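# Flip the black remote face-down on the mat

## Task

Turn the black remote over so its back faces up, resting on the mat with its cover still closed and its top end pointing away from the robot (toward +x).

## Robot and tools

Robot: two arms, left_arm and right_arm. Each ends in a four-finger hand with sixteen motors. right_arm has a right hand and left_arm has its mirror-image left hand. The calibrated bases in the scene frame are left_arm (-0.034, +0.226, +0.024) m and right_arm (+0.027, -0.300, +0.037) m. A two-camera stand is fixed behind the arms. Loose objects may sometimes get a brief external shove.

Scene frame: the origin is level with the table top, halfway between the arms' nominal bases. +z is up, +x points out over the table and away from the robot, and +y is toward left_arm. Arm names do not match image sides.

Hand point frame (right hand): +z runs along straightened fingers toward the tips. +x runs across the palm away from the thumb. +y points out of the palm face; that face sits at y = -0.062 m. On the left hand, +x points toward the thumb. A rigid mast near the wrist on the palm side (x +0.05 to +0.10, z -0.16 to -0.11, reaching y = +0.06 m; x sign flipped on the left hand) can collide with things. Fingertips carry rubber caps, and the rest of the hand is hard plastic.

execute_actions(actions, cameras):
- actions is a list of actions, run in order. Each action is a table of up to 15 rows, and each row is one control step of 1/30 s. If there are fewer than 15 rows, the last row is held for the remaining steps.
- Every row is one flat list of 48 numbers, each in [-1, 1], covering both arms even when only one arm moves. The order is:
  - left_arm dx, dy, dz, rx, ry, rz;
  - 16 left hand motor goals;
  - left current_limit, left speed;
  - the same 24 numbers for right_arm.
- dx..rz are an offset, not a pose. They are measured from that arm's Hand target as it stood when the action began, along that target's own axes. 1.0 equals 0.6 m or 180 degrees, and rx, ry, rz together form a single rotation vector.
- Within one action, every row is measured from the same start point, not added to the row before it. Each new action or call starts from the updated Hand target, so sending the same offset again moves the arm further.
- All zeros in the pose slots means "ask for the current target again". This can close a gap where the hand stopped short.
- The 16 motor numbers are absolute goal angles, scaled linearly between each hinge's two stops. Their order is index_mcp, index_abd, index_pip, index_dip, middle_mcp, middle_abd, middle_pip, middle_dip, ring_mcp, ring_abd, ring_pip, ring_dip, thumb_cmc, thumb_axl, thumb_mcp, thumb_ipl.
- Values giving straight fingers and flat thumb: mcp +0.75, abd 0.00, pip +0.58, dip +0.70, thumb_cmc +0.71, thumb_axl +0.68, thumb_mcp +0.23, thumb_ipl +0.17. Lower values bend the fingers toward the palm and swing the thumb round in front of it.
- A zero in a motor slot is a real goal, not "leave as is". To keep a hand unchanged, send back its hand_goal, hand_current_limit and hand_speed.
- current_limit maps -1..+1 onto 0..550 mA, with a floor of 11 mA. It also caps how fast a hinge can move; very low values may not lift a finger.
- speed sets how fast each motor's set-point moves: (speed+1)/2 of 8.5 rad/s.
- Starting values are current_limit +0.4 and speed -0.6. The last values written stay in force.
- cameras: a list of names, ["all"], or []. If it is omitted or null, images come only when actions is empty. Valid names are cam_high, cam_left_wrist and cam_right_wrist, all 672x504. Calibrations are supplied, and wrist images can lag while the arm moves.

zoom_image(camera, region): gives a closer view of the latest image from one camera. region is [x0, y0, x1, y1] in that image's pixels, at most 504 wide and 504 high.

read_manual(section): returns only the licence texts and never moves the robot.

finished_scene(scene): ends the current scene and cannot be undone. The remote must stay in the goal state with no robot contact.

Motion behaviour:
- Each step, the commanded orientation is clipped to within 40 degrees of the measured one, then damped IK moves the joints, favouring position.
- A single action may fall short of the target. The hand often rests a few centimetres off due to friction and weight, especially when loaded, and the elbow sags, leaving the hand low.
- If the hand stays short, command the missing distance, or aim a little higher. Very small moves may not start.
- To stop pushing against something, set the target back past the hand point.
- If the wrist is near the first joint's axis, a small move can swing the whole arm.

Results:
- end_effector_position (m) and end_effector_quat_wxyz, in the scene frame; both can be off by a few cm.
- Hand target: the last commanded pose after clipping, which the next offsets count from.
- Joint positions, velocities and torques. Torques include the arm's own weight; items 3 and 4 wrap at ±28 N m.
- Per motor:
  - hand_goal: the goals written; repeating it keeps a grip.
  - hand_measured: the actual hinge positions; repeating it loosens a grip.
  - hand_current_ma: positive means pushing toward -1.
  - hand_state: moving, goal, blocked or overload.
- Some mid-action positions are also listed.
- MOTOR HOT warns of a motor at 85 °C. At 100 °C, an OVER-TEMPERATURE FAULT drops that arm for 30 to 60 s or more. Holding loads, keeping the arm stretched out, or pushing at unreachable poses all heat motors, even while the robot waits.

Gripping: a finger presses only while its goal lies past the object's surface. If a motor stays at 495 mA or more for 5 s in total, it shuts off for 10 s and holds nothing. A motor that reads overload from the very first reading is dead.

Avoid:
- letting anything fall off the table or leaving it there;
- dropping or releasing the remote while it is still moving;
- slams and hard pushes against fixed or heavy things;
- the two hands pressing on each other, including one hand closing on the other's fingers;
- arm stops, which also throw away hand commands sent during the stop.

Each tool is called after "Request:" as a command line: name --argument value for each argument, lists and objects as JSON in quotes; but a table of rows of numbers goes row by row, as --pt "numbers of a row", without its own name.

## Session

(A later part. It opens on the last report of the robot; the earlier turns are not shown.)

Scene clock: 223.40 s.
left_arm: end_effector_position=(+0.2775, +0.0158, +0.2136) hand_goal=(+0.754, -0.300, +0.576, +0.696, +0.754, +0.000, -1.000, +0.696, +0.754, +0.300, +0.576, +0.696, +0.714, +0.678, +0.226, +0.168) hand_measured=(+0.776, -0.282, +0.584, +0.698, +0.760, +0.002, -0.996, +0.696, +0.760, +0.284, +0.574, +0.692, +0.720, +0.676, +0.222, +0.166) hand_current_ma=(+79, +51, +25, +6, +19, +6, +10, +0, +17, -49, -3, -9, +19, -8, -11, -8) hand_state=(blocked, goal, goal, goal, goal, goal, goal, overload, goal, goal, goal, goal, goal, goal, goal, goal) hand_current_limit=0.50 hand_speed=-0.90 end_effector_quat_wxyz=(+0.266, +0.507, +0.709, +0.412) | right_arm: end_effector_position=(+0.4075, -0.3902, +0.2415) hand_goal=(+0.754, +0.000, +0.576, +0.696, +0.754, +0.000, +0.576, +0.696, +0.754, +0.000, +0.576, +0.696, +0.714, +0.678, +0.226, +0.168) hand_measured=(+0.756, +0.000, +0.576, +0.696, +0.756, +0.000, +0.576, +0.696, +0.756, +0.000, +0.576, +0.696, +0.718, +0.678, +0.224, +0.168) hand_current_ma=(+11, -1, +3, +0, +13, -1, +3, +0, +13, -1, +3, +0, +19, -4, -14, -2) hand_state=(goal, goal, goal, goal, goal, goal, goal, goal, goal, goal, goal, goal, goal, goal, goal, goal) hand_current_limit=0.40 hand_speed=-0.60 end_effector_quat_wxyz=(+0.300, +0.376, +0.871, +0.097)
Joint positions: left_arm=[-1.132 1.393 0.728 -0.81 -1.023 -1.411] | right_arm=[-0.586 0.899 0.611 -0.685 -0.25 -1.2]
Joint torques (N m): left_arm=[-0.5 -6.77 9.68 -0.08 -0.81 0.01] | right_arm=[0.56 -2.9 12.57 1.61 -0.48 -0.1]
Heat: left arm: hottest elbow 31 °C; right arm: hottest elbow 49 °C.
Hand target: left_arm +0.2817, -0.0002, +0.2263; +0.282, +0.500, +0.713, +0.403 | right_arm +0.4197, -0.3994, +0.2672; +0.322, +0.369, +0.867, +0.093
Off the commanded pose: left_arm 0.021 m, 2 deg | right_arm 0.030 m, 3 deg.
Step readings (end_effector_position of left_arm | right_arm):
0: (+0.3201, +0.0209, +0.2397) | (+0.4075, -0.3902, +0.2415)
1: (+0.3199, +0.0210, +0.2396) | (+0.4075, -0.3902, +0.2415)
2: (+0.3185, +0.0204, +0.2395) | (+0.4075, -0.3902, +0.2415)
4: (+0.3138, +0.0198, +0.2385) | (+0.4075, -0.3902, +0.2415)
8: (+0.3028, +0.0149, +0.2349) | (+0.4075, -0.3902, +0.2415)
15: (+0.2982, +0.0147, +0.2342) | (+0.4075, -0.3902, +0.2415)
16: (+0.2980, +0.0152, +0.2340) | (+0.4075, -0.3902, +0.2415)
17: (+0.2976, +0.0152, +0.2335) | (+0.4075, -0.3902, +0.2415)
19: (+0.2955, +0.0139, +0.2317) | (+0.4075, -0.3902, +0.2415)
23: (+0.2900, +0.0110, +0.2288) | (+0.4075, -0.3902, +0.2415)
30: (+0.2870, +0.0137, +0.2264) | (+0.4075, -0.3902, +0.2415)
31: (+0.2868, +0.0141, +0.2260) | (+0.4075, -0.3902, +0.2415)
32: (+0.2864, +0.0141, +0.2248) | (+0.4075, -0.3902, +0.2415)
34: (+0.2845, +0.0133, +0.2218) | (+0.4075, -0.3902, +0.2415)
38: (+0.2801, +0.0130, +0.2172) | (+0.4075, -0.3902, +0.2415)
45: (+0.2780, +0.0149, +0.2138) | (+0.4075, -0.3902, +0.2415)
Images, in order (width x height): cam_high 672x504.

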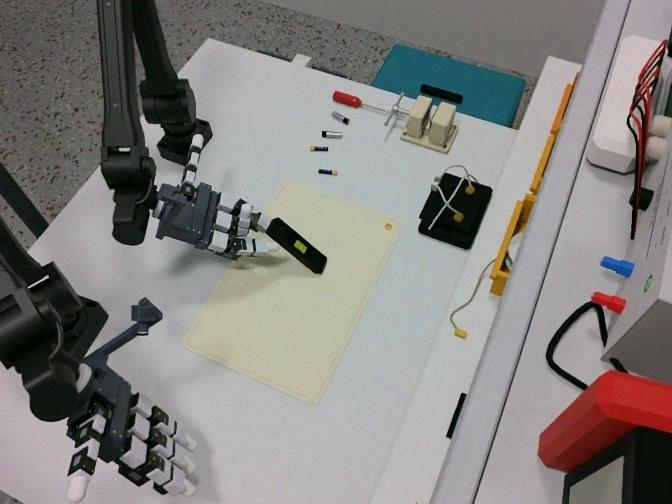

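Request:
execute_actions --actions '[[[0,-0.0234,0.0063,0,0,0,0.754,-0.28,0.576,0.696,0.754,0,-1,0.696,0.754,0.28,0.576,0.696,0.714,0.678,0.226,0.168,0.4,-0.9,0,0,0,0,0,0,0.754,0,0.576,0.696,0.754,0,0.576,0.696,0.754,0,0.576,0.696,0.714,0.678,0.226,0.168,0.4,-0.6]],[[0,-0.0234,0.0063,0,0,0,0.754,-0.28,0.576,0.696,0.754,0,-1,0.696,0.754,0.28,0.576,0.696,0.714,0.678,0.226,0.168,0.4,-0.9,0,0,0,0,0,0,0.754,0,0.576,0.696,0.754,0,0.576,0.696,0.754,0,0.576,0.696,0.714,0.678,0.226,0.168,0.4,-0.6]]]' --cameras '["cam_high","cam_left_wrist"]'

Request:
zoom_image --camera "cam_high" --region '[200, 180, 360, 300]'

Scene clock: 225.20 s.
left_arm: end_effector_position=(+0.2734, +0.0075, +0.1934) hand_goal=(+0.754, -0.280, +0.576, +0.696, +0.754, +0.000, -1.000, +0.696, +0.754, +0.280, +0.576, +0.696, +0.714, +0.678, +0.226, +0.168) hand_measured=(+0.776, -0.280, +0.584, +0.698, +0.760, +0.002, -0.996, +0.696, +0.760, +0.282, +0.576, +0.694, +0.720, +0.676, +0.222, +0.166) hand_current_ma=(+79, +0, +25, +6, +19, +6, +10, +0, +20, +2, -1, -8, +19, -8, -11, -8) hand_state=(blocked, goal, goal, goal, goal, goal, goal, overload, goal, goal, goal, goal, goal, goal, goal, goal) hand_current_limit=0.40 hand_speed=-0.90 end_effector_quat_wxyz=(+0.266, +0.506, +0.710, +0.412) | right_arm: end_effector_position=(+0.4075, -0.3902, +0.2415) hand_goal=(+0.754, +0.000, +0.576, +0.696, +0.754, +0.000, +0.576, +0.696, +0.754, +0.000, +0.576, +0.696, +0.714, +0.678, +0.226, +0.168) hand_measured=(+0.756, +0.000, +0.576, +0.696, +0.756, +0.000, +0.576, +0.696, +0.756, +0.000, +0.576, +0.696, +0.718, +0.678, +0.224, +0.168) hand_current_ma=(+11, -1, +3, +0, +13, -1, +3, +0, +13, -1, +3, +0, +19, -4, -14, -2) hand_state=(goal, goal, goal, goal, goal, goal, goal, goal, goal, goal, goal, goal, goal, goal, goal, goal) hand_current_limit=0.40 hand_speed=-0.60 end_effector_quat_wxyz=(+0.300, +0.376, +0.871, +0.097)
Joint positions: left_arm=[-1.153 1.458 0.728 -0.782 -1.023 -1.455] | right_arm=[-0.586 0.899 0.611 -0.685 -0.25 -1.2]
Joint torques (N m): left_arm=[-0.79 -7.24 7.23 0.8 -0.89 -0.03] | right_arm=[0.67 -3.19 12.71 1.76 -0.43 -0.08]
Heat: left arm: hottest elbow 31 °C; right arm: hottest elbow 49 °C.
Hand target: left_arm +0.2742, -0.0029, +0.1985; +0.282, +0.499, +0.713, +0.403 | right_arm +0.4197, -0.3994, +0.2672; +0.322, +0.369, +0.867, +0.093
Off the commanded pose: left_arm 0.012 m, 2 deg | right_arm 0.030 m, 3 deg.
Step readings (end_effector_position of left_arm | right_arm):
0: (+0.2775, +0.0159, +0.2136) | (+0.4075, -0.3902, +0.2415)
1: (+0.2774, +0.0159, +0.2136) | (+0.4075, -0.3902, +0.2415)
2: (+0.2773, +0.0158, +0.2132) | (+0.4075, -0.3902, +0.2415)
4: (+0.2766, +0.0149, +0.2115) | (+0.4075, -0.3902, +0.2415)
8: (+0.2759, +0.0133, +0.2056) | (+0.4075, -0.3902, +0.2415)
15: (+0.2754, +0.0130, +0.2035) | (+0.4075, -0.3902, +0.2415)
16: (+0.2754, +0.0130, +0.2034) | (+0.4075, -0.3902, +0.2415)
17: (+0.2753, +0.0128, +0.2032) | (+0.4075, -0.3902, +0.2415)
19: (+0.2750, +0.0114, +0.2014) | (+0.4075, -0.3902, +0.2415)
23: (+0.2738, +0.0081, +0.1957) | (+0.4075, -0.3902, +0.2415)
30: (+0.2735, +0.0074, +0.1934) | (+0.4075, -0.3902, +0.2415)
camera_calibration:
cam_left_wrist: T_world_to_cam=[[-0.0835351, -0.805782, -0.586292, 0.109123], [-0.990966, 0.129116, -0.0362595, 0.231763], [0.104917, 0.577966, -0.809288, 0.248826], [0, 0, 0, 1]] pos_world=[0.212679, -0.0858081, 0.273754]
Images, in order (width x height): cam_high 672x504, cam_left_wrist 672x504.

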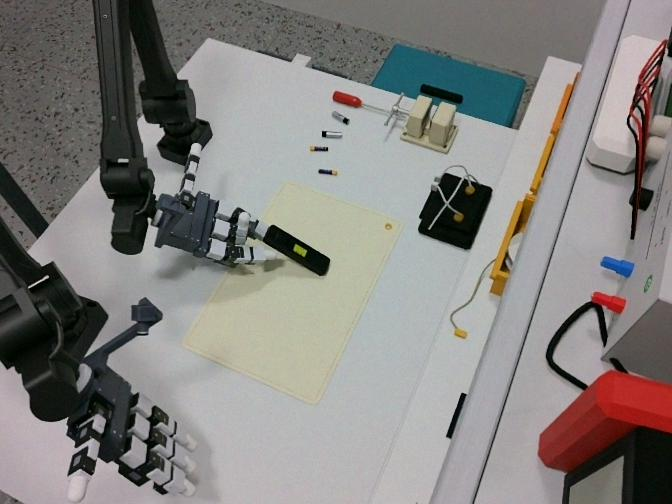

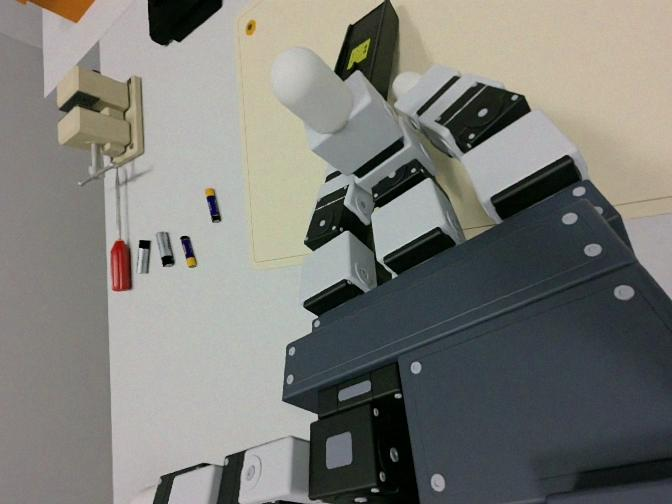

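Scaled by 3.150.

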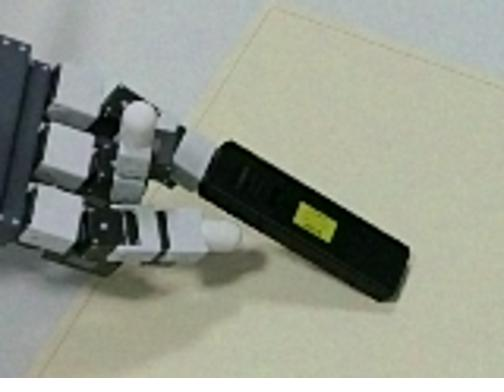

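Request:
execute_actions --actions '[[[0,-0.0234,0.0063,0,0,0,0.754,-0.28,0.576,0.696,0.754,0,-1,0.696,0.754,0.28,0.576,0.696,0.714,0.678,0.226,0.168,0.4,-0.9,0,0,0,0,0,0,0.754,0,0.576,0.696,0.754,0,0.576,0.696,0.754,0,0.576,0.696,0.714,0.678,0.226,0.168,0.4,-0.6]],[[0,-0.0234,0.0063,0,0,0,0.754,-0.28,0.576,0.696,0.754,0,-1,0.696,0.754,0.28,0.576,0.696,0.714,0.678,0.226,0.168,0.4,-0.9,0,0,0,0,0,0,0.754,0,0.576,0.696,0.754,0,0.576,0.696,0.754,0,0.576,0.696,0.714,0.678,0.226,0.168,0.4,-0.6]]]' --cameras '["cam_high"]'

Request:
zoom_image --camera "cam_high" --region '[200, 180, 360, 300]'

Scene clock: 227.13 s.
left_arm: end_effector_position=(+0.2681, +0.0002, +0.1692) hand_goal=(+0.754, -0.280, +0.576, +0.696, +0.754, +0.000, -1.000, +0.696, +0.754, +0.280, +0.576, +0.696, +0.714, +0.678, +0.226, +0.168) hand_measured=(+0.776, -0.280, +0.584, +0.698, +0.760, +0.002, -0.996, +0.696, +0.760, +0.282, +0.576, +0.694, +0.720, +0.676, +0.222, +0.166) hand_current_ma=(+79, +0, +25, +6, +19, +6, +10, +0, +21, +2, -1, -8, +19, -8, -11, -8) hand_state=(blocked, goal, goal, goal, goal, goal, goal, overload, goal, goal, goal, goal, goal, goal, goal, goal) hand_current_limit=0.40 hand_speed=-0.90 end_effector_quat_wxyz=(+0.271, +0.503, +0.712, +0.408) | right_arm: end_effector_position=(+0.4075, -0.3902, +0.2415) hand_goal=(+0.754, +0.000, +0.576, +0.696, +0.754, +0.000, +0.576, +0.696, +0.754, +0.000, +0.576, +0.696, +0.714, +0.678, +0.226, +0.168) hand_measured=(+0.756, +0.000, +0.576, +0.696, +0.756, +0.000, +0.576, +0.696, +0.756, +0.000, +0.576, +0.696, +0.718, +0.678, +0.224, +0.168) hand_current_ma=(+11, -1, +3, +0, +13, -1, +3, +0, +13, -1, +3, +0, +19, -4, -14, -2) hand_state=(goal, goal, goal, goal, goal, goal, goal, goal, goal, goal, goal, goal, goal, goal, goal, goal) hand_current_limit=0.40 hand_speed=-0.60 end_effector_quat_wxyz=(+0.300, +0.376, +0.871, +0.097)
Joint positions: left_arm=[-1.176 1.527 0.721 -0.73 -1.023 -1.5] | right_arm=[-0.586 0.899 0.611 -0.685 -0.25 -1.2]
Joint torques (N m): left_arm=[-0.62 -8.41 5.63 0.79 -0.95 0] | right_arm=[0.79 -2.78 12.57 1.73 -0.47 -0.1]
Heat: left arm: hottest elbow 30 °C; right arm: hottest elbow 49 °C.
Hand target: left_arm +0.2667, -0.0057, +0.1705; +0.282, +0.500, +0.713, +0.403 | right_arm +0.4197, -0.3994, +0.2672; +0.322, +0.369, +0.867, +0.093
Off the commanded pose: left_arm 0.006 m, 1 deg | right_arm 0.030 m, 3 deg.
Step readings (end_effector_position of left_arm | right_arm):
0: (+0.2734, +0.0075, +0.1934) | (+0.4075, -0.3902, +0.2415)
1: (+0.2734, +0.0075, +0.1934) | (+0.4075, -0.3902, +0.2415)
2: (+0.2732, +0.0072, +0.1930) | (+0.4075, -0.3902, +0.2415)
4: (+0.2727, +0.0056, +0.1912) | (+0.4075, -0.3902, +0.2415)
8: (+0.2719, +0.0032, +0.1850) | (+0.4075, -0.3902, +0.2415)
15: (+0.2716, +0.0026, +0.1825) | (+0.4075, -0.3902, +0.2415)
16: (+0.2715, +0.0025, +0.1825) | (+0.4075, -0.3902, +0.2415)
17: (+0.2713, +0.0022, +0.1821) | (+0.4075, -0.3902, +0.2415)
19: (+0.2709, +0.0009, +0.1802) | (+0.4075, -0.3902, +0.2415)
23: (+0.2694, -0.0010, +0.1733) | (+0.4075, -0.3902, +0.2415)
30: (+0.2681, +0.0001, +0.1692) | (+0.4075, -0.3902, +0.2415)
Images, in order (width x height): cam_high 672x504.

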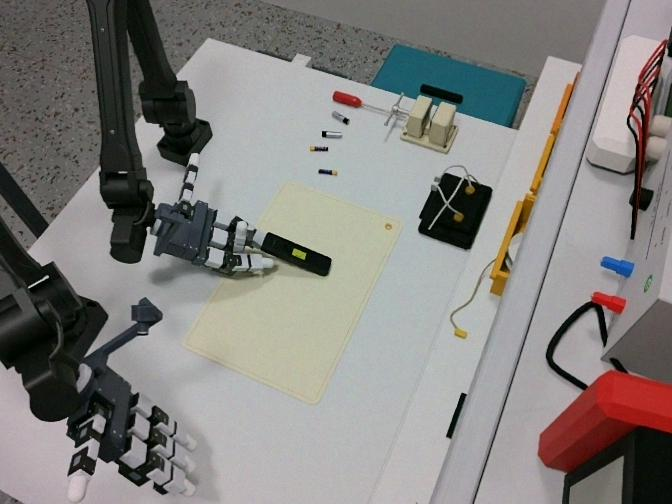

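Scaled by 3.150.

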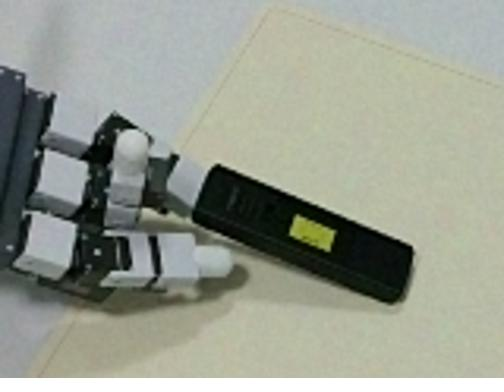

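Request:
execute_actions --actions '[[[0,-0.0234,0.0063,0,0,0,0.754,-0.28,0.576,0.696,0.754,0,-1,0.696,0.754,0.28,0.576,0.696,0.714,0.678,0.226,0.168,0.4,-0.9,0,0,0,0,0,0,0.754,0,0.576,0.696,0.754,0,0.576,0.696,0.754,0,0.576,0.696,0.714,0.678,0.226,0.168,0.4,-0.6]],[[0,-0.012,0.003,0,0,0,0.754,-0.28,0.576,0.696,0.754,0,-1,0.696,0.754,0.28,0.576,0.696,0.714,0.678,0.226,0.168,0.4,-0.9,0,0,0,0,0,0,0.754,0,0.576,0.696,0.754,0,0.576,0.696,0.754,0,0.576,0.696,0.714,0.678,0.226,0.168,0.4,-0.6]]]' --cameras '["cam_high"]'

Request:
zoom_image --camera "cam_high" --region '[200, 180, 360, 300]'

Scene clock: 228.87 s.
left_arm: end_effector_position=(+0.2630, -0.0030, +0.1495) hand_goal=(+0.754, -0.280, +0.576, +0.696, +0.754, +0.000, -1.000, +0.696, +0.754, +0.280, +0.576, +0.696, +0.714, +0.678, +0.226, +0.168) hand_measured=(+0.776, -0.280, +0.584, +0.698, +0.760, +0.002, -0.996, +0.696, +0.760, +0.282, +0.576, +0.694, +0.720, +0.676, +0.222, +0.166) hand_current_ma=(+79, +0, +25, +6, +19, +6, +10, +0, +21, +2, -1, -8, +19, -8, -11, -8) hand_state=(blocked, goal, goal, goal, goal, goal, goal, overload, goal, goal, goal, goal, goal, goal, goal, goal) hand_current_limit=0.40 hand_speed=-0.90 end_effector_quat_wxyz=(+0.272, +0.502, +0.713, +0.407) | right_arm: end_effector_position=(+0.4075, -0.3902, +0.2415) hand_goal=(+0.754, +0.000, +0.576, +0.696, +0.754, +0.000, +0.576, +0.696, +0.754, +0.000, +0.576, +0.696, +0.714, +0.678, +0.226, +0.168) hand_measured=(+0.756, +0.000, +0.576, +0.696, +0.756, +0.000, +0.576, +0.696, +0.756, +0.000, +0.576, +0.696, +0.718, +0.678, +0.224, +0.168) hand_current_ma=(+11, -1, +3, +0, +13, -1, +3, +0, +13, -1, +3, +0, +19, -4, -14, -2) hand_state=(goal, goal, goal, goal, goal, goal, goal, goal, goal, goal, goal, goal, goal, goal, goal, goal) hand_current_limit=0.40 hand_speed=-0.60 end_effector_quat_wxyz=(+0.300, +0.376, +0.871, +0.097)
Joint positions: left_arm=[-1.193 1.582 0.713 -0.691 -1.023 -1.535] | right_arm=[-0.586 0.899 0.611 -0.685 -0.25 -1.2]
Joint torques (N m): left_arm=[-0.85 -7.88 4.96 0.65 -0.97 -0.04] | right_arm=[0.38 -2.67 12.64 1.85 -0.47 -0.11]
Heat: left arm: hottest elbow 30 °C; right arm: hottest elbow 49 °C.
Hand target: left_arm +0.2609, -0.0078, +0.1494; +0.282, +0.499, +0.713, +0.403 | right_arm +0.4197, -0.3994, +0.2672; +0.322, +0.369, +0.867, +0.093
Off the commanded pose: left_arm 0.005 m, 1 deg | right_arm 0.030 m, 3 deg.
Step readings (end_effector_position of left_arm | right_arm):
0: (+0.2680, +0.0003, +0.1692) | (+0.4075, -0.3902, +0.2415)
1: (+0.2681, +0.0002, +0.1692) | (+0.4075, -0.3902, +0.2415)
2: (+0.2679, -0.0001, +0.1689) | (+0.4075, -0.3902, +0.2415)
4: (+0.2673, -0.0016, +0.1666) | (+0.4075, -0.3902, +0.2415)
8: (+0.2658, -0.0024, +0.1594) | (+0.4075, -0.3902, +0.2415)
15: (+0.2646, -0.0012, +0.1552) | (+0.4075, -0.3902, +0.2415)
16: (+0.2646, -0.0012, +0.1552) | (+0.4075, -0.3902, +0.2415)
17: (+0.2644, -0.0014, +0.1551) | (+0.4075, -0.3902, +0.2415)
19: (+0.2639, -0.0023, +0.1541) | (+0.4075, -0.3902, +0.2415)
23: (+0.2634, -0.0029, +0.1510) | (+0.4075, -0.3902, +0.2415)
30: (+0.2631, -0.0031, +0.1495) | (+0.4075, -0.3902, +0.2415)
Images, in order (width x height): cam_high 672x504.

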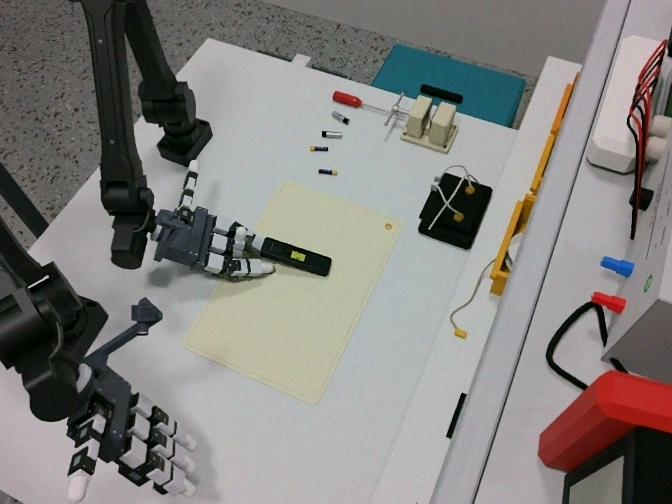

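Scaled by 3.150.

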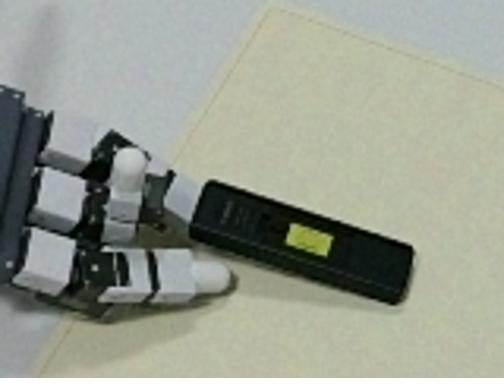

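Request:
execute_actions --actions '[[[0,-0.0172,-0.0286,0,0,0,0.754,-0.28,0.576,0.696,0.754,0,-1,0.696,0.754,0.28,0.576,0.696,0.714,0.678,0.226,0.168,0.4,-0.9,0,0,0,0,0,0,0.754,0,0.576,0.696,0.754,0,0.576,0.696,0.754,0,0.576,0.696,0.714,0.678,0.226,0.168,0.4,-0.6]],[[0,-0.0172,-0.0286,0,0,0,0.754,-0.28,0.576,0.696,0.754,0,-1,0.696,0.754,0.28,0.576,0.696,0.714,0.678,0.226,0.168,0.4,-0.9,0,0,0,0,0,0,0.754,0,0.576,0.696,0.754,0,0.576,0.696,0.754,0,0.576,0.696,0.714,0.678,0.226,0.168,0.4,-0.6]],[[0,0.01,-0.04,0,0,0,0.754,0,0.576,0.696,0.754,0,-1,0.696,0.754,0,0.576,0.696,0.714,0.678,0.226,0.168,0.4,-0.9,0,0,0,0,0,0,0.754,0,0.576,0.696,0.754,0,0.576,0.696,0.754,0,0.576,0.696,0.714,0.678,0.226,0.168,0.4,-0.6]]]' --cameras '["cam_high","cam_left_wrist"]'

Request:
zoom_image --camera "cam_high" --region '[230, 210, 350, 300]'

Scene clock: 231.43 s.
left_arm: end_effector_position=(+0.2072, -0.0137, +0.1565) hand_goal=(+0.754, +0.000, +0.576, +0.696, +0.754, +0.000, -1.000, +0.696, +0.754, +0.000, +0.576, +0.696, +0.714, +0.678, +0.226, +0.168) hand_measured=(+0.770, -0.004, +0.582, +0.698, +0.760, +0.002, -0.996, +0.696, +0.760, +0.004, +0.576, +0.694, +0.720, +0.676, +0.222, +0.166) hand_current_ma=(+62, -9, +18, +6, +19, +6, +10, +0, +23, +8, -1, -8, +20, -8, -11, -8) hand_state=(goal, goal, goal, goal, goal, goal, goal, overload, goal, goal, goal, goal, goal, goal, goal, goal) hand_current_limit=0.40 hand_speed=-0.90 end_effector_quat_wxyz=(+0.267, +0.507, +0.706, +0.417) | right_arm: end_effector_position=(+0.4075, -0.3902, +0.2415) hand_goal=(+0.754, +0.000, +0.576, +0.696, +0.754, +0.000, +0.576, +0.696, +0.754, +0.000, +0.576, +0.696, +0.714, +0.678, +0.226, +0.168) hand_measured=(+0.756, +0.000, +0.576, +0.696, +0.756, +0.000, +0.576, +0.696, +0.756, +0.000, +0.576, +0.696, +0.718, +0.678, +0.224, +0.168) hand_current_ma=(+11, -1, +3, +0, +13, -1, +3, +0, +13, -1, +3, +0, +19, -4, -14, -2) hand_state=(goal, goal, goal, goal, goal, goal, goal, goal, goal, goal, goal, goal, goal, goal, goal, goal) hand_current_limit=0.40 hand_speed=-0.60 end_effector_quat_wxyz=(+0.300, +0.376, +0.871, +0.097)
Joint positions: left_arm=[-1.362 1.613 0.757 -0.998 -1.011 -1.848] | right_arm=[-0.586 0.899 0.611 -0.685 -0.25 -1.2]
Joint torques (N m): left_arm=[-0.91 -9.58 7.1 -0.8 -0.65 -0.05] | right_arm=[0.56 -2.49 12.67 1.73 -0.46 -0.11]
Heat: left arm: hottest elbow 30 °C; right arm: hottest elbow 49 °C.
Hand target: left_arm +0.2068, -0.0274, +0.1669; +0.282, +0.499, +0.713, +0.403 | right_arm +0.4197, -0.3994, +0.2672; +0.322, +0.369, +0.867, +0.093
Off the commanded pose: left_arm 0.017 m, 3 deg | right_arm 0.030 m, 3 deg.
Step readings (end_effector_position of left_arm | right_arm):
0: (+0.2630, -0.0030, +0.1495) | (+0.4075, -0.3902, +0.2415)
1: (+0.2629, -0.0030, +0.1495) | (+0.4075, -0.3902, +0.2415)
2: (+0.2621, -0.0031, +0.1494) | (+0.4075, -0.3902, +0.2415)
4: (+0.2579, -0.0044, +0.1490) | (+0.4075, -0.3902, +0.2415)
8: (+0.2472, -0.0088, +0.1473) | (+0.4075, -0.3902, +0.2415)
15: (+0.2426, -0.0071, +0.1456) | (+0.4075, -0.3902, +0.2415)
16: (+0.2424, -0.0066, +0.1456) | (+0.4075, -0.3902, +0.2415)
17: (+0.2408, -0.0063, +0.1457) | (+0.4075, -0.3902, +0.2415)
19: (+0.2370, -0.0056, +0.1456) | (+0.4075, -0.3902, +0.2415)
23: (+0.2269, -0.0075, +0.1445) | (+0.4075, -0.3902, +0.2415)
30: (+0.2232, -0.0085, +0.1448) | (+0.4075, -0.3902, +0.2415)
31: (+0.2230, -0.0084, +0.1450) | (+0.4075, -0.3902, +0.2415)
32: (+0.2219, -0.0087, +0.1458) | (+0.4075, -0.3902, +0.2415)
34: (+0.2191, -0.0092, +0.1486) | (+0.4075, -0.3902, +0.2415)
38: (+0.2113, -0.0137, +0.1531) | (+0.4075, -0.3902, +0.2415)
45: (+0.2079, -0.0153, +0.1564) | (+0.4075, -0.3902, +0.2415)
camera_calibration:
cam_left_wrist: T_world_to_cam=[[-0.0802091, -0.799871, -0.594788, 0.0654571], [-0.990239, 0.132178, -0.0442156, 0.16871], [0.113984, 0.585436, -0.802666, 0.2353], [0, 0, 0, 1]] pos_world=[0.145493, -0.107696, 0.23526]
Images, in order (width x height): cam_high 672x504, cam_left_wrist 672x504.

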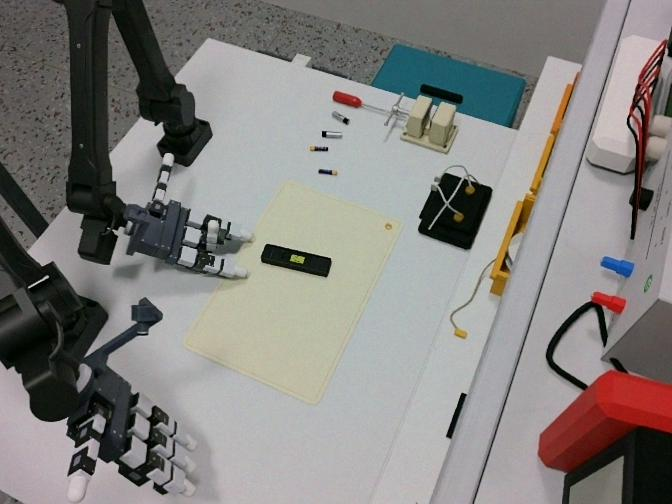

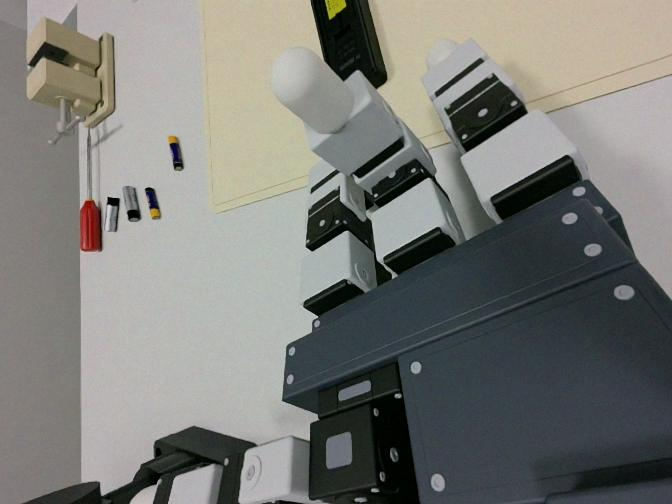

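Scaled by 4.200.

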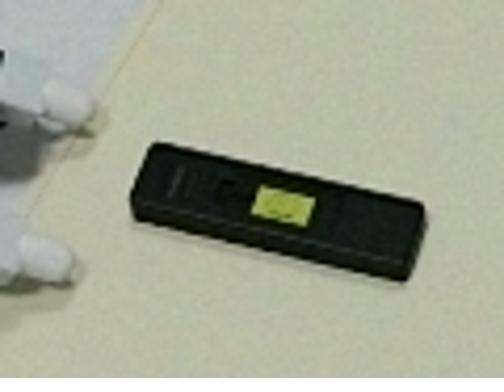

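Request:
execute_actions --actions '[[[0,0.0496,-0.0309,0,0,0,0.754,0,0.576,0.696,0.754,0,-1,0.696,0.754,0,0.576,0.696,0.714,0.678,0.226,0.168,0.4,-0.6,0,0,0,0,0,0,0.754,0,0.576,0.696,0.754,0,0.576,0.696,0.754,0,0.576,0.696,0.714,0.678,0.226,0.168,0.4,-0.6]],[[0,0.0496,-0.0309,0,0,0,0.754,0,0.576,0.696,0.754,0,-1,0.696,0.754,0,0.576,0.696,0.714,0.678,0.226,0.168,0.4,-0.6,0,0,0,0,0,0,0.754,0,0.576,0.696,0.754,0,0.576,0.696,0.754,0,0.576,0.696,0.714,0.678,0.226,0.168,0.4,-0.6]],[[0,0.0446,0.0936,0.0817,-0.0079,0.014,0.754,0,0.576,0.696,0.754,0,-1,0.696,0.754,0,0.576,0.696,0.714,0.678,0.226,0.168,0.4,-0.6,0,0,0,0,0,0,0.754,0,0.576,0.696,0.754,0,0.576,0.696,0.754,0,0.576,0.696,0.714,0.678,0.226,0.168,0.4,-0.6]],[[0,0.0672,0.0787,0.0817,-0.0079,0.014,0.754,0,0.576,0.696,0.754,0,-1,0.696,0.754,0,0.576,0.696,0.714,0.678,0.226,0.168,0.4,-0.6,0,0,0,0,0,0,0.754,0,0.576,0.696,0.754,0,0.576,0.696,0.754,0,0.576,0.696,0.714,0.678,0.226,0.168,0.4,-0.6]],[[0,0.0853,0.0585,0.0817,-0.0079,0.014,0.754,0,0.576,0.696,0.754,0,-1,0.696,0.754,0,0.576,0.696,0.714,0.678,0.226,0.168,0.4,-0.6,0,0,0,0,0,0,0.754,0,0.576,0.696,0.754,0,0.576,0.696,0.754,0,0.576,0.696,0.714,0.678,0.226,0.168,0.4,-0.6]],[[0,0.0975,0.0345,0.0817,-0.0079,0.014,0.754,0,0.576,0.696,0.754,0,-1,0.696,0.754,0,0.576,0.696,0.714,0.678,0.226,0.168,0.4,-0.6,0,0,0,0,0,0,0.754,0,0.576,0.696,0.754,0,0.576,0.696,0.754,0,0.576,0.696,0.714,0.678,0.226,0.168,0.4,-0.6]]]' --cameras '["cam_high","cam_left_wrist"]'

Request:
zoom_image --camera "cam_high" --region '[220, 180, 380, 300]'

Scene clock: 237.40 s.
left_arm: end_effector_position=(+0.4291, +0.0511, +0.1960) hand_goal=(+0.754, +0.000, +0.576, +0.696, +0.754, +0.000, -1.000, +0.696, +0.754, +0.000, +0.576, +0.696, +0.714, +0.678, +0.226, +0.168) hand_measured=(+0.754, -0.002, +0.578, +0.698, +0.756, +0.002, -0.996, +0.696, +0.754, +0.002, +0.576, +0.694, +0.716, +0.676, +0.222, +0.166) hand_current_ma=(-1, -5, +5, +6, +8, +6, +10, +0, -2, +5, +0, -7, +3, -8, -12, -8) hand_state=(goal, goal, goal, goal, goal, goal, goal, overload, goal, goal, goal, goal, goal, goal, goal, goal) hand_current_limit=0.40 hand_speed=-0.60 end_effector_quat_wxyz=(-0.018, +0.644, +0.765, -0.001) | right_arm: end_effector_position=(+0.4075, -0.3902, +0.2415) hand_goal=(+0.754, +0.000, +0.576, +0.696, +0.754, +0.000, +0.576, +0.696, +0.754, +0.000, +0.576, +0.696, +0.714, +0.678, +0.226, +0.168) hand_measured=(+0.756, +0.000, +0.576, +0.696, +0.756, +0.000, +0.576, +0.696, +0.756, +0.000, +0.576, +0.696, +0.718, +0.678, +0.224, +0.168) hand_current_ma=(+11, -1, +3, +0, +13, -1, +3, +0, +13, -1, +3, +0, +19, -4, -14, -2) hand_state=(goal, goal, goal, goal, goal, goal, goal, goal, goal, goal, goal, goal, goal, goal, goal, goal) hand_current_limit=0.40 hand_speed=-0.60 end_effector_quat_wxyz=(+0.300, +0.376, +0.871, +0.097)
Joint positions: left_arm=[-0.503 1.533 1.292 -1.366 -0.004 -0.678] | right_arm=[-0.586 0.899 0.611 -0.685 -0.25 -1.2]
Joint torques (N m): left_arm=[-0.26 -10.34 11.49 -0.17 0.13 0.17] | right_arm=[0.79 -2.96 12.7 1.77 -0.48 -0.1]
Heat: left arm: hottest elbow 31 °C; right arm: hottest elbow 50 °C.
Hand target: left_arm +0.4435, +0.0400, +0.2147; -0.001, +0.650, +0.760, +0.000 | right_arm +0.4197, -0.3994, +0.2672; +0.322, +0.369, +0.867, +0.093
Off the commanded pose: left_arm 0.026 m, 2 deg | right_arm 0.030 m, 3 deg.
Step readings (end_effector_position of left_arm | right_arm):
0: (+0.2072, -0.0137, +0.1564) | (+0.4075, -0.3902, +0.2415)
1: (+0.2072, -0.0138, +0.1566) | (+0.4075, -0.3902, +0.2415)
2: (+0.2072, -0.0135, +0.1579) | (+0.4075, -0.3902, +0.2415)
4: (+0.2070, -0.0125, +0.1639) | (+0.4075, -0.3902, +0.2415)
8: (+0.2069, -0.0123, +0.1820) | (+0.4075, -0.3902, +0.2415)
15: (+0.2075, -0.0155, +0.1920) | (+0.4075, -0.3902, +0.2415)
16: (+0.2075, -0.0153, +0.1921) | (+0.4075, -0.3902, +0.2415)
17: (+0.2074, -0.0149, +0.1935) | (+0.4075, -0.3902, +0.2415)
19: (+0.2071, -0.0136, +0.1986) | (+0.4075, -0.3902, +0.2415)
23: (+0.2070, -0.0128, +0.2147) | (+0.4075, -0.3902, +0.2415)
30: (+0.2072, -0.0158, +0.2251) | (+0.4075, -0.3902, +0.2415)
31: (+0.2071, -0.0156, +0.2245) | (+0.4075, -0.3902, +0.2415)
32: (+0.2080, -0.0146, +0.2197) | (+0.4075, -0.3902, +0.2415)
34: (+0.2145, -0.0110, +0.2112) | (+0.4075, -0.3902, +0.2415)
38: (+0.2402, +0.0043, +0.2184) | (+0.4075, -0.3902, +0.2415)
45: (+0.2541, +0.0032, +0.2241) | (+0.4075, -0.3902, +0.2415)
46: (+0.2547, +0.0020, +0.2227) | (+0.4075, -0.3902, +0.2415)
47: (+0.2562, +0.0014, +0.2161) | (+0.4075, -0.3902, +0.2415)
49: (+0.2636, +0.0065, +0.2038) | (+0.4075, -0.3902, +0.2415)
53: (+0.2905, +0.0326, +0.2004) | (+0.4075, -0.3902, +0.2415)
60: (+0.3056, +0.0284, +0.2051) | (+0.4075, -0.3902, +0.2415)
61: (+0.3061, +0.0270, +0.2047) | (+0.4075, -0.3902, +0.2415)
62: (+0.3071, +0.0245, +0.2001) | (+0.4075, -0.3902, +0.2415)
64: (+0.3152, +0.0250, +0.1947) | (+0.4075, -0.3902, +0.2415)
68: (+0.3505, +0.0434, +0.2046) | (+0.4075, -0.3902, +0.2415)
75: (+0.3687, +0.0390, +0.2056) | (+0.4075, -0.3902, +0.2415)
76: (+0.3684, +0.0379, +0.2035) | (+0.4075, -0.3902, +0.2415)
77: (+0.3679, +0.0360, +0.1990) | (+0.4075, -0.3902, +0.2415)
79: (+0.3738, +0.0340, +0.1926) | (+0.4075, -0.3902, +0.2415)
83: (+0.4118, +0.0487, +0.1951) | (+0.4075, -0.3902, +0.2415)
90: (+0.4295, +0.0529, +0.1965) | (+0.4075, -0.3902, +0.2415)
camera_calibration:
cam_left_wrist: T_world_to_cam=[[-0.524016, -0.851614, 0.0126951, 0.232667], [-0.557411, 0.354181, 0.750899, 0.0287049], [-0.643972, 0.386406, -0.660296, 0.511258], [0, 0, 0, 1]] pos_world=[0.467157, -0.00957778, 0.313073]
Images, in order (width x height): cam_high 672x504, cam_left_wrist 672x504.

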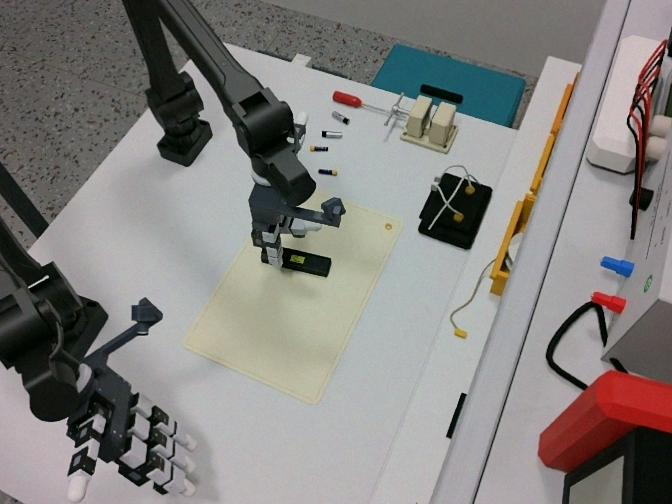

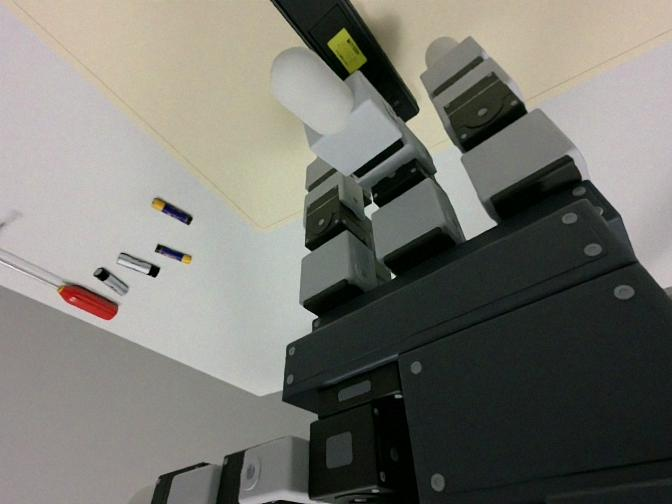

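Scaled by 3.150.

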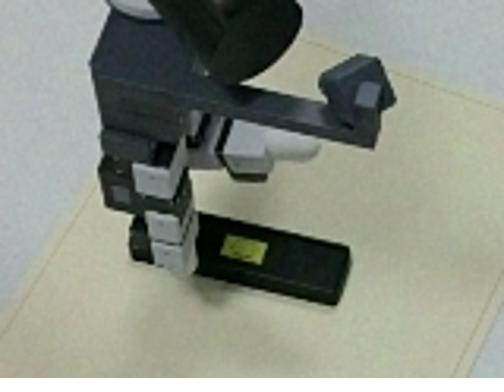

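Request:
zoom_image --camera "cam_left_wrist" --region '[260, 0, 440, 135]'

Scaled by 2.800.

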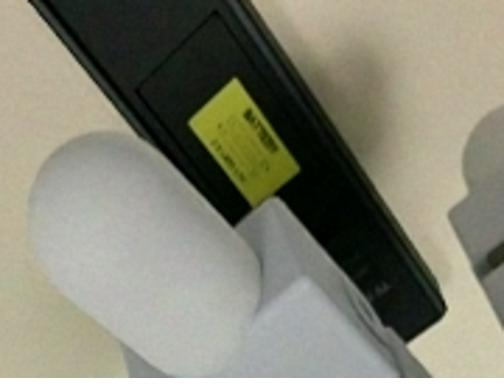

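Request:
execute_actions --actions '[[[0.0082,0.0115,0.04,0,0,0.0128,0.754,0.05,0.576,0.696,0.754,0,-1,0.696,0.754,-0.05,0.576,0.696,0.714,0.678,0.226,0.168,0.4,-0.6,0,0,0,0,0,0,0.754,0,0.576,0.696,0.754,0,0.576,0.696,0.754,0,0.576,0.696,0.714,0.678,0.226,0.168,0.4,-0.6]],[[0.0082,0.0115,0.04,0,0,0,0.754,0.05,0.576,0.696,0.754,0,-1,0.696,0.754,-0.05,0.576,0.696,0.714,0.678,0.226,0.168,0.4,-0.6,0,0,0,0,0,0,0.754,0,0.576,0.696,0.754,0,0.576,0.696,0.754,0,0.576,0.696,0.714,0.678,0.226,0.168,0.4,-0.6]],[[0,0,0,0,0,0,0.754,0.05,0.576,0.696,0.754,0,-1,0.696,0.754,-0.05,0.576,0.696,0.714,0.678,0.226,0.168,0.4,-0.6,0,0,0,0,0,0,0.754,0,0.576,0.696,0.754,0,0.576,0.696,0.754,0,0.576,0.696,0.714,0.678,0.226,0.168,0.4,-0.6]]]' --cameras '["cam_high","cam_left_wrist"]'

Request:
zoom_image --camera "cam_high" --region '[240, 190, 360, 280]'

Request:
zoom_image --camera "cam_left_wrist" --region '[260, 0, 500, 180]'

Scene clock: 241.37 s.
left_arm: end_effector_position=(+0.4477, +0.0513, +0.1626) hand_goal=(+0.754, +0.050, +0.576, +0.696, +0.754, +0.000, -1.000, +0.696, +0.754, -0.050, +0.576, +0.696, +0.714, +0.678, +0.226, +0.168) hand_measured=(+0.754, +0.046, +0.578, +0.698, +0.756, +0.002, -0.996, +0.696, +0.754, -0.046, +0.576, +0.694, +0.716, +0.676, +0.222, +0.166) hand_current_ma=(-1, -8, +5, +6, +8, +6, +10, +0, -2, +9, +0, -7, +3, -8, -12, -8) hand_state=(goal, goal, goal, goal, goal, goal, goal, overload, goal, goal, goal, goal, goal, goal, goal, goal) hand_current_limit=0.40 hand_speed=-0.60 end_effector_quat_wxyz=(-0.011, +0.665, +0.747, -0.001) | right_arm: end_effector_position=(+0.4075, -0.3902, +0.2415) hand_goal=(+0.754, +0.000, +0.576, +0.696, +0.754, +0.000, +0.576, +0.696, +0.754, +0.000, +0.576, +0.696, +0.714, +0.678, +0.226, +0.168) hand_measured=(+0.756, +0.000, +0.576, +0.696, +0.756, +0.000, +0.576, +0.696, +0.756, +0.000, +0.576, +0.696, +0.718, +0.678, +0.224, +0.168) hand_current_ma=(+11, -1, +3, +0, +13, -1, +3, +0, +13, -1, +3, +0, +19, -4, -14, -2) hand_state=(goal, goal, goal, goal, goal, goal, goal, goal, goal, goal, goal, goal, goal, goal, goal, goal) hand_current_limit=0.40 hand_speed=-0.60 end_effector_quat_wxyz=(+0.300, +0.376, +0.871, +0.097)
Joint positions: left_arm=[-0.475 1.581 1.257 -1.27 -0.003 -0.596] | right_arm=[-0.586 0.899 0.611 -0.685 -0.25 -1.2]
Joint torques (N m): left_arm=[1.26 -11.87 7.95 0.76 0.11 0.12] | right_arm=[0.91 -2.73 12.57 1.77 -0.47 -0.13]
Heat: left arm: hottest elbow 31 °C; right arm: hottest elbow 50 °C.
Hand target: left_arm +0.4556, +0.0516, +0.1665; -0.001, +0.665, +0.747, +0.000 | right_arm +0.4197, -0.3994, +0.2672; +0.322, +0.369, +0.867, +0.093
Off the commanded pose: left_arm 0.009 m, 1 deg | right_arm 0.030 m, 3 deg.
Step readings (end_effector_position of left_arm | right_arm):
0: (+0.4291, +0.0511, +0.1960) | (+0.4075, -0.3902, +0.2415)
1: (+0.4292, +0.0510, +0.1960) | (+0.4075, -0.3902, +0.2415)
2: (+0.4293, +0.0507, +0.1958) | (+0.4075, -0.3902, +0.2415)
4: (+0.4313, +0.0490, +0.1950) | (+0.4075, -0.3902, +0.2415)
8: (+0.4373, +0.0458, +0.1915) | (+0.4075, -0.3902, +0.2415)
15: (+0.4409, +0.0459, +0.1884) | (+0.4075, -0.3902, +0.2415)
16: (+0.4410, +0.0457, +0.1884) | (+0.4075, -0.3902, +0.2415)
17: (+0.4418, +0.0454, +0.1879) | (+0.4075, -0.3902, +0.2415)
19: (+0.4445, +0.0452, +0.1852) | (+0.4075, -0.3902, +0.2415)
23: (+0.4470, +0.0494, +0.1733) | (+0.4075, -0.3902, +0.2415)
30: (+0.4474, +0.0516, +0.1625) | (+0.4075, -0.3902, +0.2415)
31: (+0.4475, +0.0515, +0.1625) | (+0.4075, -0.3902, +0.2415)
32: (+0.4476, +0.0514, +0.1626) | (+0.4075, -0.3902, +0.2415)
34: (+0.4476, +0.0513, +0.1626) | (+0.4075, -0.3902, +0.2415)
38: (+0.4477, +0.0513, +0.1626) | (+0.4075, -0.3902, +0.2415)
45: (+0.4477, +0.0513, +0.1626) | (+0.4075, -0.3902, +0.2415)
camera_calibration:
cam_left_wrist: T_world_to_cam=[[-0.569739, -0.82168, 0.0155095, 0.261522], [-0.543533, 0.390898, 0.742813, 0.0572672], [-0.616417, 0.414779, -0.66932, 0.488804], [0, 0, 0, 1]] pos_world=[0.481433, -0.010244, 0.280572]
Images, in order (width x height): cam_high 672x504, cam_left_wrist 672x504.

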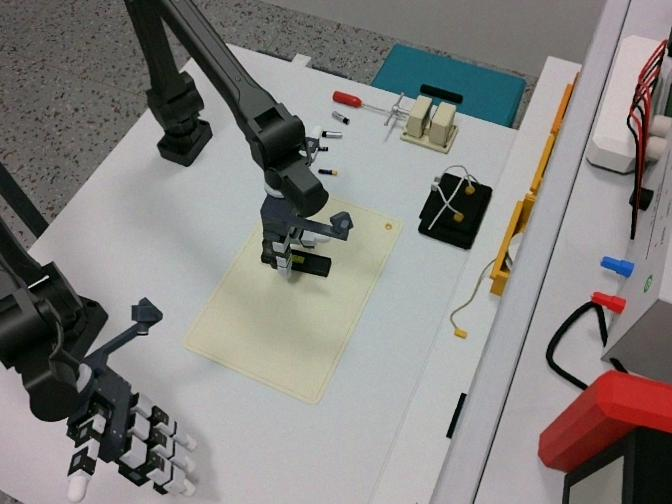

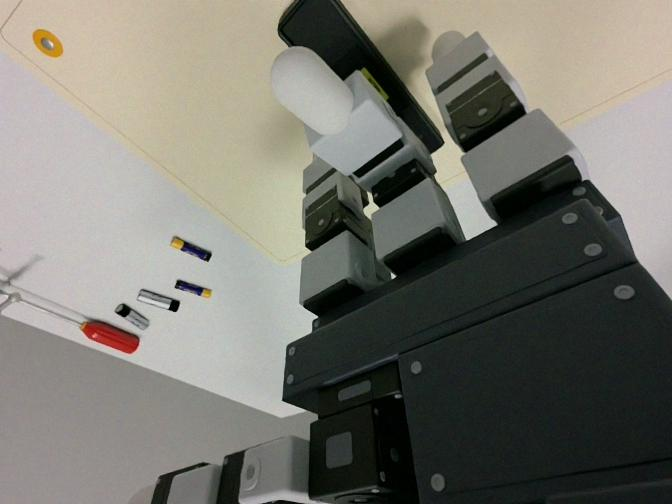

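Scaled by 4.200.

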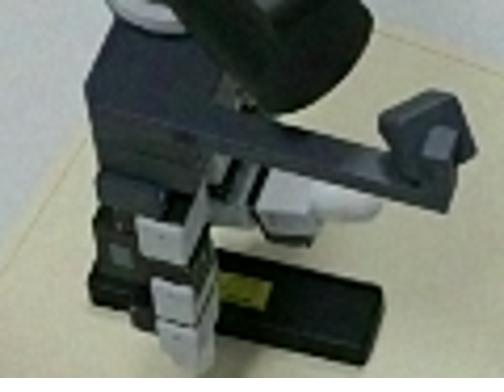

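Scaled by 2.100.

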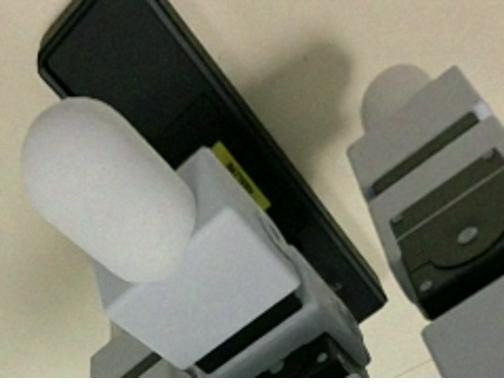

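Request:
execute_actions --actions '[[[0.0103,-0.0022,0.0275,0,0,0,0.754,0.05,0.576,0.696,0.754,0,-1,0.696,0.754,-0.05,0.576,0.696,0.714,0.678,0.226,0.168,0.4,-0.6,0,0,0,0,0,0,0.754,0,0.576,0.696,0.754,0,0.576,0.696,0.754,0,0.576,0.696,0.714,0.678,0.226,0.168,0.4,-0.6]],[[0.0103,-0.0022,0.0275,0,0,0,0.754,0.05,0.576,0.696,0.754,0,-1,0.696,0.754,-0.05,0.576,0.696,0.714,0.678,0.226,0.168,0.4,-0.6,0,0,0,0,0,0,0.754,0,0.576,0.696,0.754,0,0.576,0.696,0.754,0,0.576,0.696,0.714,0.678,0.226,0.168,0.4,-0.6]]]' --cameras '["cam_high","cam_left_wrist"]'

Request:
zoom_image --camera "cam_high" --region '[240, 190, 360, 280]'

Request:
zoom_image --camera "cam_left_wrist" --region '[260, 0, 500, 180]'

Scene clock: 243.57 s.
left_arm: end_effector_position=(+0.4440, +0.0624, +0.1323) hand_goal=(+0.754, +0.050, +0.576, +0.696, +0.754, +0.000, -1.000, +0.696, +0.754, -0.050, +0.576, +0.696, +0.714, +0.678, +0.226, +0.168) hand_measured=(+0.754, +0.046, +0.578, +0.698, +0.756, +0.002, -0.996, +0.696, +0.754, -0.046, +0.576, +0.694, +0.716, +0.676, +0.222, +0.166) hand_current_ma=(-1, -8, +5, +6, +8, +6, +10, +0, -2, +8, +0, -7, +3, -8, -12, -8) hand_state=(goal, goal, goal, goal, goal, goal, goal, overload, goal, goal, goal, goal, goal, goal, goal, goal) hand_current_limit=0.40 hand_speed=-0.60 end_effector_quat_wxyz=(-0.008, +0.665, +0.747, -0.001) | right_arm: end_effector_position=(+0.4075, -0.3902, +0.2415) hand_goal=(+0.754, +0.000, +0.576, +0.696, +0.754, +0.000, +0.576, +0.696, +0.754, +0.000, +0.576, +0.696, +0.714, +0.678, +0.226, +0.168) hand_measured=(+0.756, +0.000, +0.576, +0.696, +0.756, +0.000, +0.576, +0.696, +0.756, +0.000, +0.576, +0.696, +0.718, +0.678, +0.224, +0.168) hand_current_ma=(+11, -1, +3, +0, +13, -1, +3, +0, +13, -1, +3, +0, +19, -4, -14, -2) hand_state=(goal, goal, goal, goal, goal, goal, goal, goal, goal, goal, goal, goal, goal, goal, goal, goal) hand_current_limit=0.40 hand_speed=-0.60 end_effector_quat_wxyz=(+0.300, +0.376, +0.871, +0.097)
Joint positions: left_arm=[-0.457 1.586 1.177 -1.179 -0.003 -0.576] | right_arm=[-0.586 0.899 0.611 -0.685 -0.25 -1.2]
Joint torques (N m): left_arm=[0.79 -11.22 7.61 0.79 0.09 0.14] | right_arm=[0.85 -2.78 12.71 1.77 -0.47 -0.11]
Heat: left arm: hottest elbow 31 °C; right arm: hottest elbow 50 °C.
Hand target: left_arm +0.4517, +0.0636, +0.1337; -0.001, +0.665, +0.747, +0.000 | right_arm +0.4197, -0.3994, +0.2672; +0.322, +0.369, +0.867, +0.093
Off the commanded pose: left_arm 0.008 m, 1 deg | right_arm 0.030 m, 3 deg.
Step readings (end_effector_position of left_arm | right_arm):
0: (+0.4477, +0.0513, +0.1626) | (+0.4075, -0.3902, +0.2415)
1: (+0.4479, +0.0512, +0.1626) | (+0.4075, -0.3902, +0.2415)
2: (+0.4482, +0.0512, +0.1620) | (+0.4075, -0.3902, +0.2415)
4: (+0.4493, +0.0522, +0.1591) | (+0.4075, -0.3902, +0.2415)
8: (+0.4459, +0.0551, +0.1507) | (+0.4075, -0.3902, +0.2415)
15: (+0.4456, +0.0563, +0.1482) | (+0.4075, -0.3902, +0.2415)
16: (+0.4457, +0.0563, +0.1481) | (+0.4075, -0.3902, +0.2415)
17: (+0.4461, +0.0560, +0.1476) | (+0.4075, -0.3902, +0.2415)
19: (+0.4469, +0.0566, +0.1447) | (+0.4075, -0.3902, +0.2415)
23: (+0.4439, +0.0613, +0.1360) | (+0.4075, -0.3902, +0.2415)
30: (+0.4438, +0.0626, +0.1323) | (+0.4075, -0.3902, +0.2415)
camera_calibration:
cam_left_wrist: T_world_to_cam=[[-0.570492, -0.821165, 0.0150573, 0.269377], [-0.547118, 0.393648, 0.738717, 0.0754252], [-0.612536, 0.413194, -0.673847, 0.460702], [0, 0, 0, 1]] pos_world=[0.47714, 0.00115225, 0.250669]
Images, in order (width x height): cam_high 672x504, cam_left_wrist 672x504.

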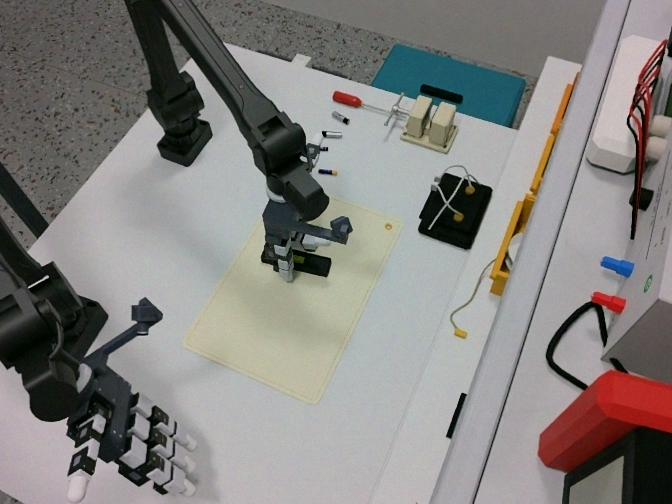

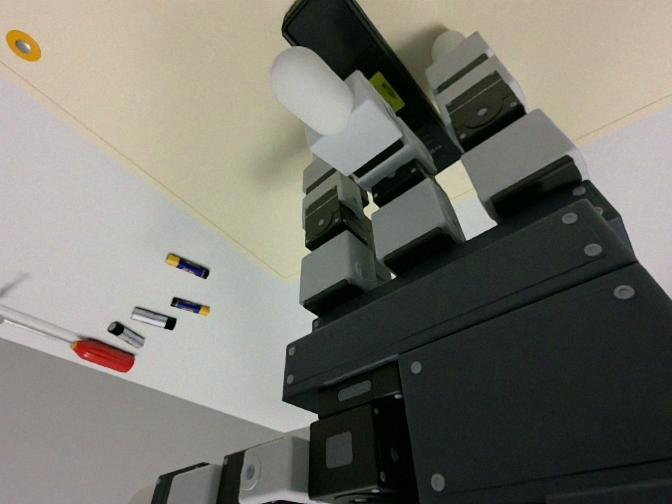

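Scaled by 4.200.

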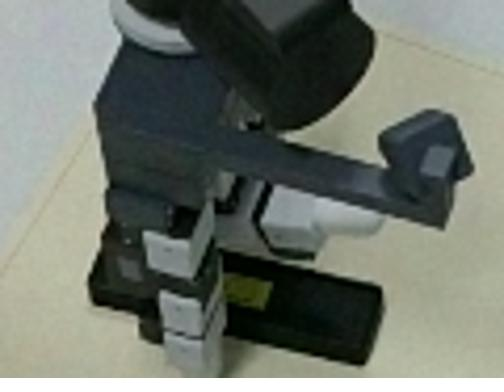

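Scaled by 2.100.

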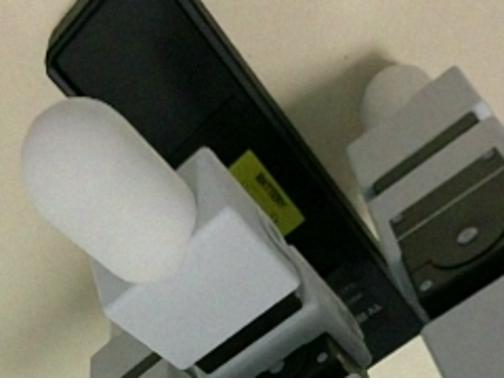

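Request:
execute_actions --actions '[[[0,0,0.007,0,0,0,0.754,0.05,0.576,0.696,0.754,0,-1,0.696,0.754,-0.05,0.576,0.696,0.714,0.678,0.226,0.168,0.5,-0.9,0,0,0,0,0,0,0.754,0,0.576,0.696,0.754,0,0.576,0.696,0.754,0,0.576,0.696,0.714,0.678,0.226,0.168,0.4,-0.6]],[[0,0,0,0,0,0,0.754,-0.10,0.576,0.696,0.754,0,-1,0.696,0.754,0.10,0.576,0.696,0.714,0.678,0.226,0.168,0.5,-0.9,0,0,0,0,0,0,0.754,0,0.576,0.696,0.754,0,0.576,0.696,0.754,0,0.576,0.696,0.714,0.678,0.226,0.168,0.4,-0.6]],[[0,0,0,0,0,0,0.754,-0.20,0.576,0.696,0.754,0,-1,0.696,0.754,0.20,0.576,0.696,0.714,0.678,0.226,0.168,0.5,-0.9,0,0,0,0,0,0,0.754,0,0.576,0.696,0.754,0,0.576,0.696,0.754,0,0.576,0.696,0.714,0.678,0.226,0.168,0.4,-0.6]]]' --cameras '["cam_left_wrist"]'

Scene clock: 249.20 s.
left_arm: end_effector_position=(+0.4450, +0.0616, +0.1302) hand_goal=(+0.754, -0.200, +0.576, +0.696, +0.754, +0.000, -1.000, +0.696, +0.754, +0.200, +0.576, +0.696, +0.714, +0.678, +0.226, +0.168) hand_measured=(+0.754, -0.170, +0.578, +0.698, +0.756, +0.002, -0.996, +0.696, +0.754, +0.154, +0.576, +0.694, +0.716, +0.676, +0.222, +0.166) hand_current_ma=(-1, +95, +4, +6, +8, +6, +10, +0, -2, -155, +0, -7, +3, -8, -12, -8) hand_state=(goal, blocked, goal, goal, goal, goal, goal, overload, goal, blocked, goal, goal, goal, goal, goal, goal) hand_current_limit=0.50 hand_speed=-0.90 end_effector_quat_wxyz=(-0.005, +0.665, +0.747, -0.001) | right_arm: end_effector_position=(+0.4075, -0.3902, +0.2415) hand_goal=(+0.754, +0.000, +0.576, +0.696, +0.754, +0.000, +0.576, +0.696, +0.754, +0.000, +0.576, +0.696, +0.714, +0.678, +0.226, +0.168) hand_measured=(+0.756, +0.000, +0.576, +0.696, +0.756, +0.000, +0.576, +0.696, +0.756, +0.000, +0.576, +0.696, +0.718, +0.678, +0.224, +0.168) hand_current_ma=(+11, -1, +3, +0, +13, -1, +3, +0, +13, -1, +3, +0, +19, -4, -14, -2) hand_state=(goal, goal, goal, goal, goal, goal, goal, goal, goal, goal, goal, goal, goal, goal, goal, goal) hand_current_limit=0.40 hand_speed=-0.60 end_effector_quat_wxyz=(+0.300, +0.376, +0.871, +0.097)
Joint positions: left_arm=[-0.457 1.588 1.173 -1.166 -0.001 -0.576] | right_arm=[-0.586 0.899 0.611 -0.685 -0.25 -1.2]
Joint torques (N m): left_arm=[1.08 -10.75 7.47 0.75 0.06 0.14] | right_arm=[0.38 -2.73 12.63 1.8 -0.49 -0.1]
Heat: left arm: hottest elbow 31 °C; right arm: hottest elbow 50 °C.
Hand target: left_arm +0.4516, +0.0636, +0.1295; -0.001, +0.665, +0.747, +0.000 | right_arm +0.4197, -0.3994, +0.2672; +0.322, +0.369, +0.867, +0.093
Off the commanded pose: left_arm 0.007 m, 1 deg | right_arm 0.030 m, 3 deg.
Step readings (end_effector_position of left_arm | right_arm):
0: (+0.4441, +0.0624, +0.1323) | (+0.4075, -0.3902, +0.2415)
1: (+0.4441, +0.0624, +0.1323) | (+0.4075, -0.3902, +0.2415)
2: (+0.4442, +0.0623, +0.1324) | (+0.4075, -0.3902, +0.2415)
4: (+0.4450, +0.0619, +0.1326) | (+0.4075, -0.3902, +0.2415)
8: (+0.4459, +0.0615, +0.1325) | (+0.4075, -0.3902, +0.2415)
15: (+0.4448, +0.0620, +0.1305) | (+0.4075, -0.3902, +0.2415)
16: (+0.4448, +0.0620, +0.1304) | (+0.4075, -0.3902, +0.2415)
17: (+0.4448, +0.0620, +0.1302) | (+0.4075, -0.3902, +0.2415)
19: (+0.4448, +0.0620, +0.1302) | (+0.4075, -0.3902, +0.2415)
23: (+0.4448, +0.0620, +0.1302) | (+0.4075, -0.3902, +0.2415)
30: (+0.4448, +0.0620, +0.1302) | (+0.4075, -0.3902, +0.2415)
31: (+0.4448, +0.0620, +0.1302) | (+0.4075, -0.3902, +0.2415)
32: (+0.4448, +0.0620, +0.1302) | (+0.4075, -0.3902, +0.2415)
34: (+0.4448, +0.0620, +0.1302) | (+0.4075, -0.3902, +0.2415)
38: (+0.4450, +0.0616, +0.1302) | (+0.4075, -0.3902, +0.2415)
45: (+0.4450, +0.0616, +0.1302) | (+0.4075, -0.3902, +0.2415)
camera_calibration:
cam_left_wrist: T_world_to_cam=[[-0.570832, -0.820917, 0.0156914, 0.269389], [-0.550533, 0.396857, 0.734451, 0.0797884], [-0.60915, 0.41061, -0.678481, 0.459402], [0, 0, 0, 1]] pos_world=[0.477547, 0.000846633, 0.248868]
Images, in order (width x height): cam_left_wrist 672x504.

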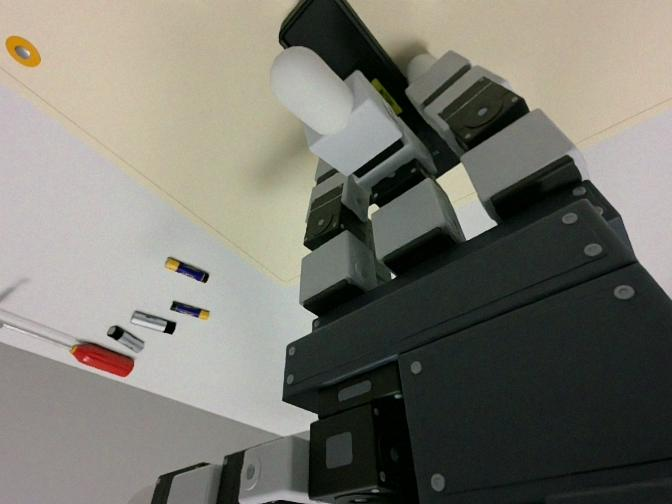

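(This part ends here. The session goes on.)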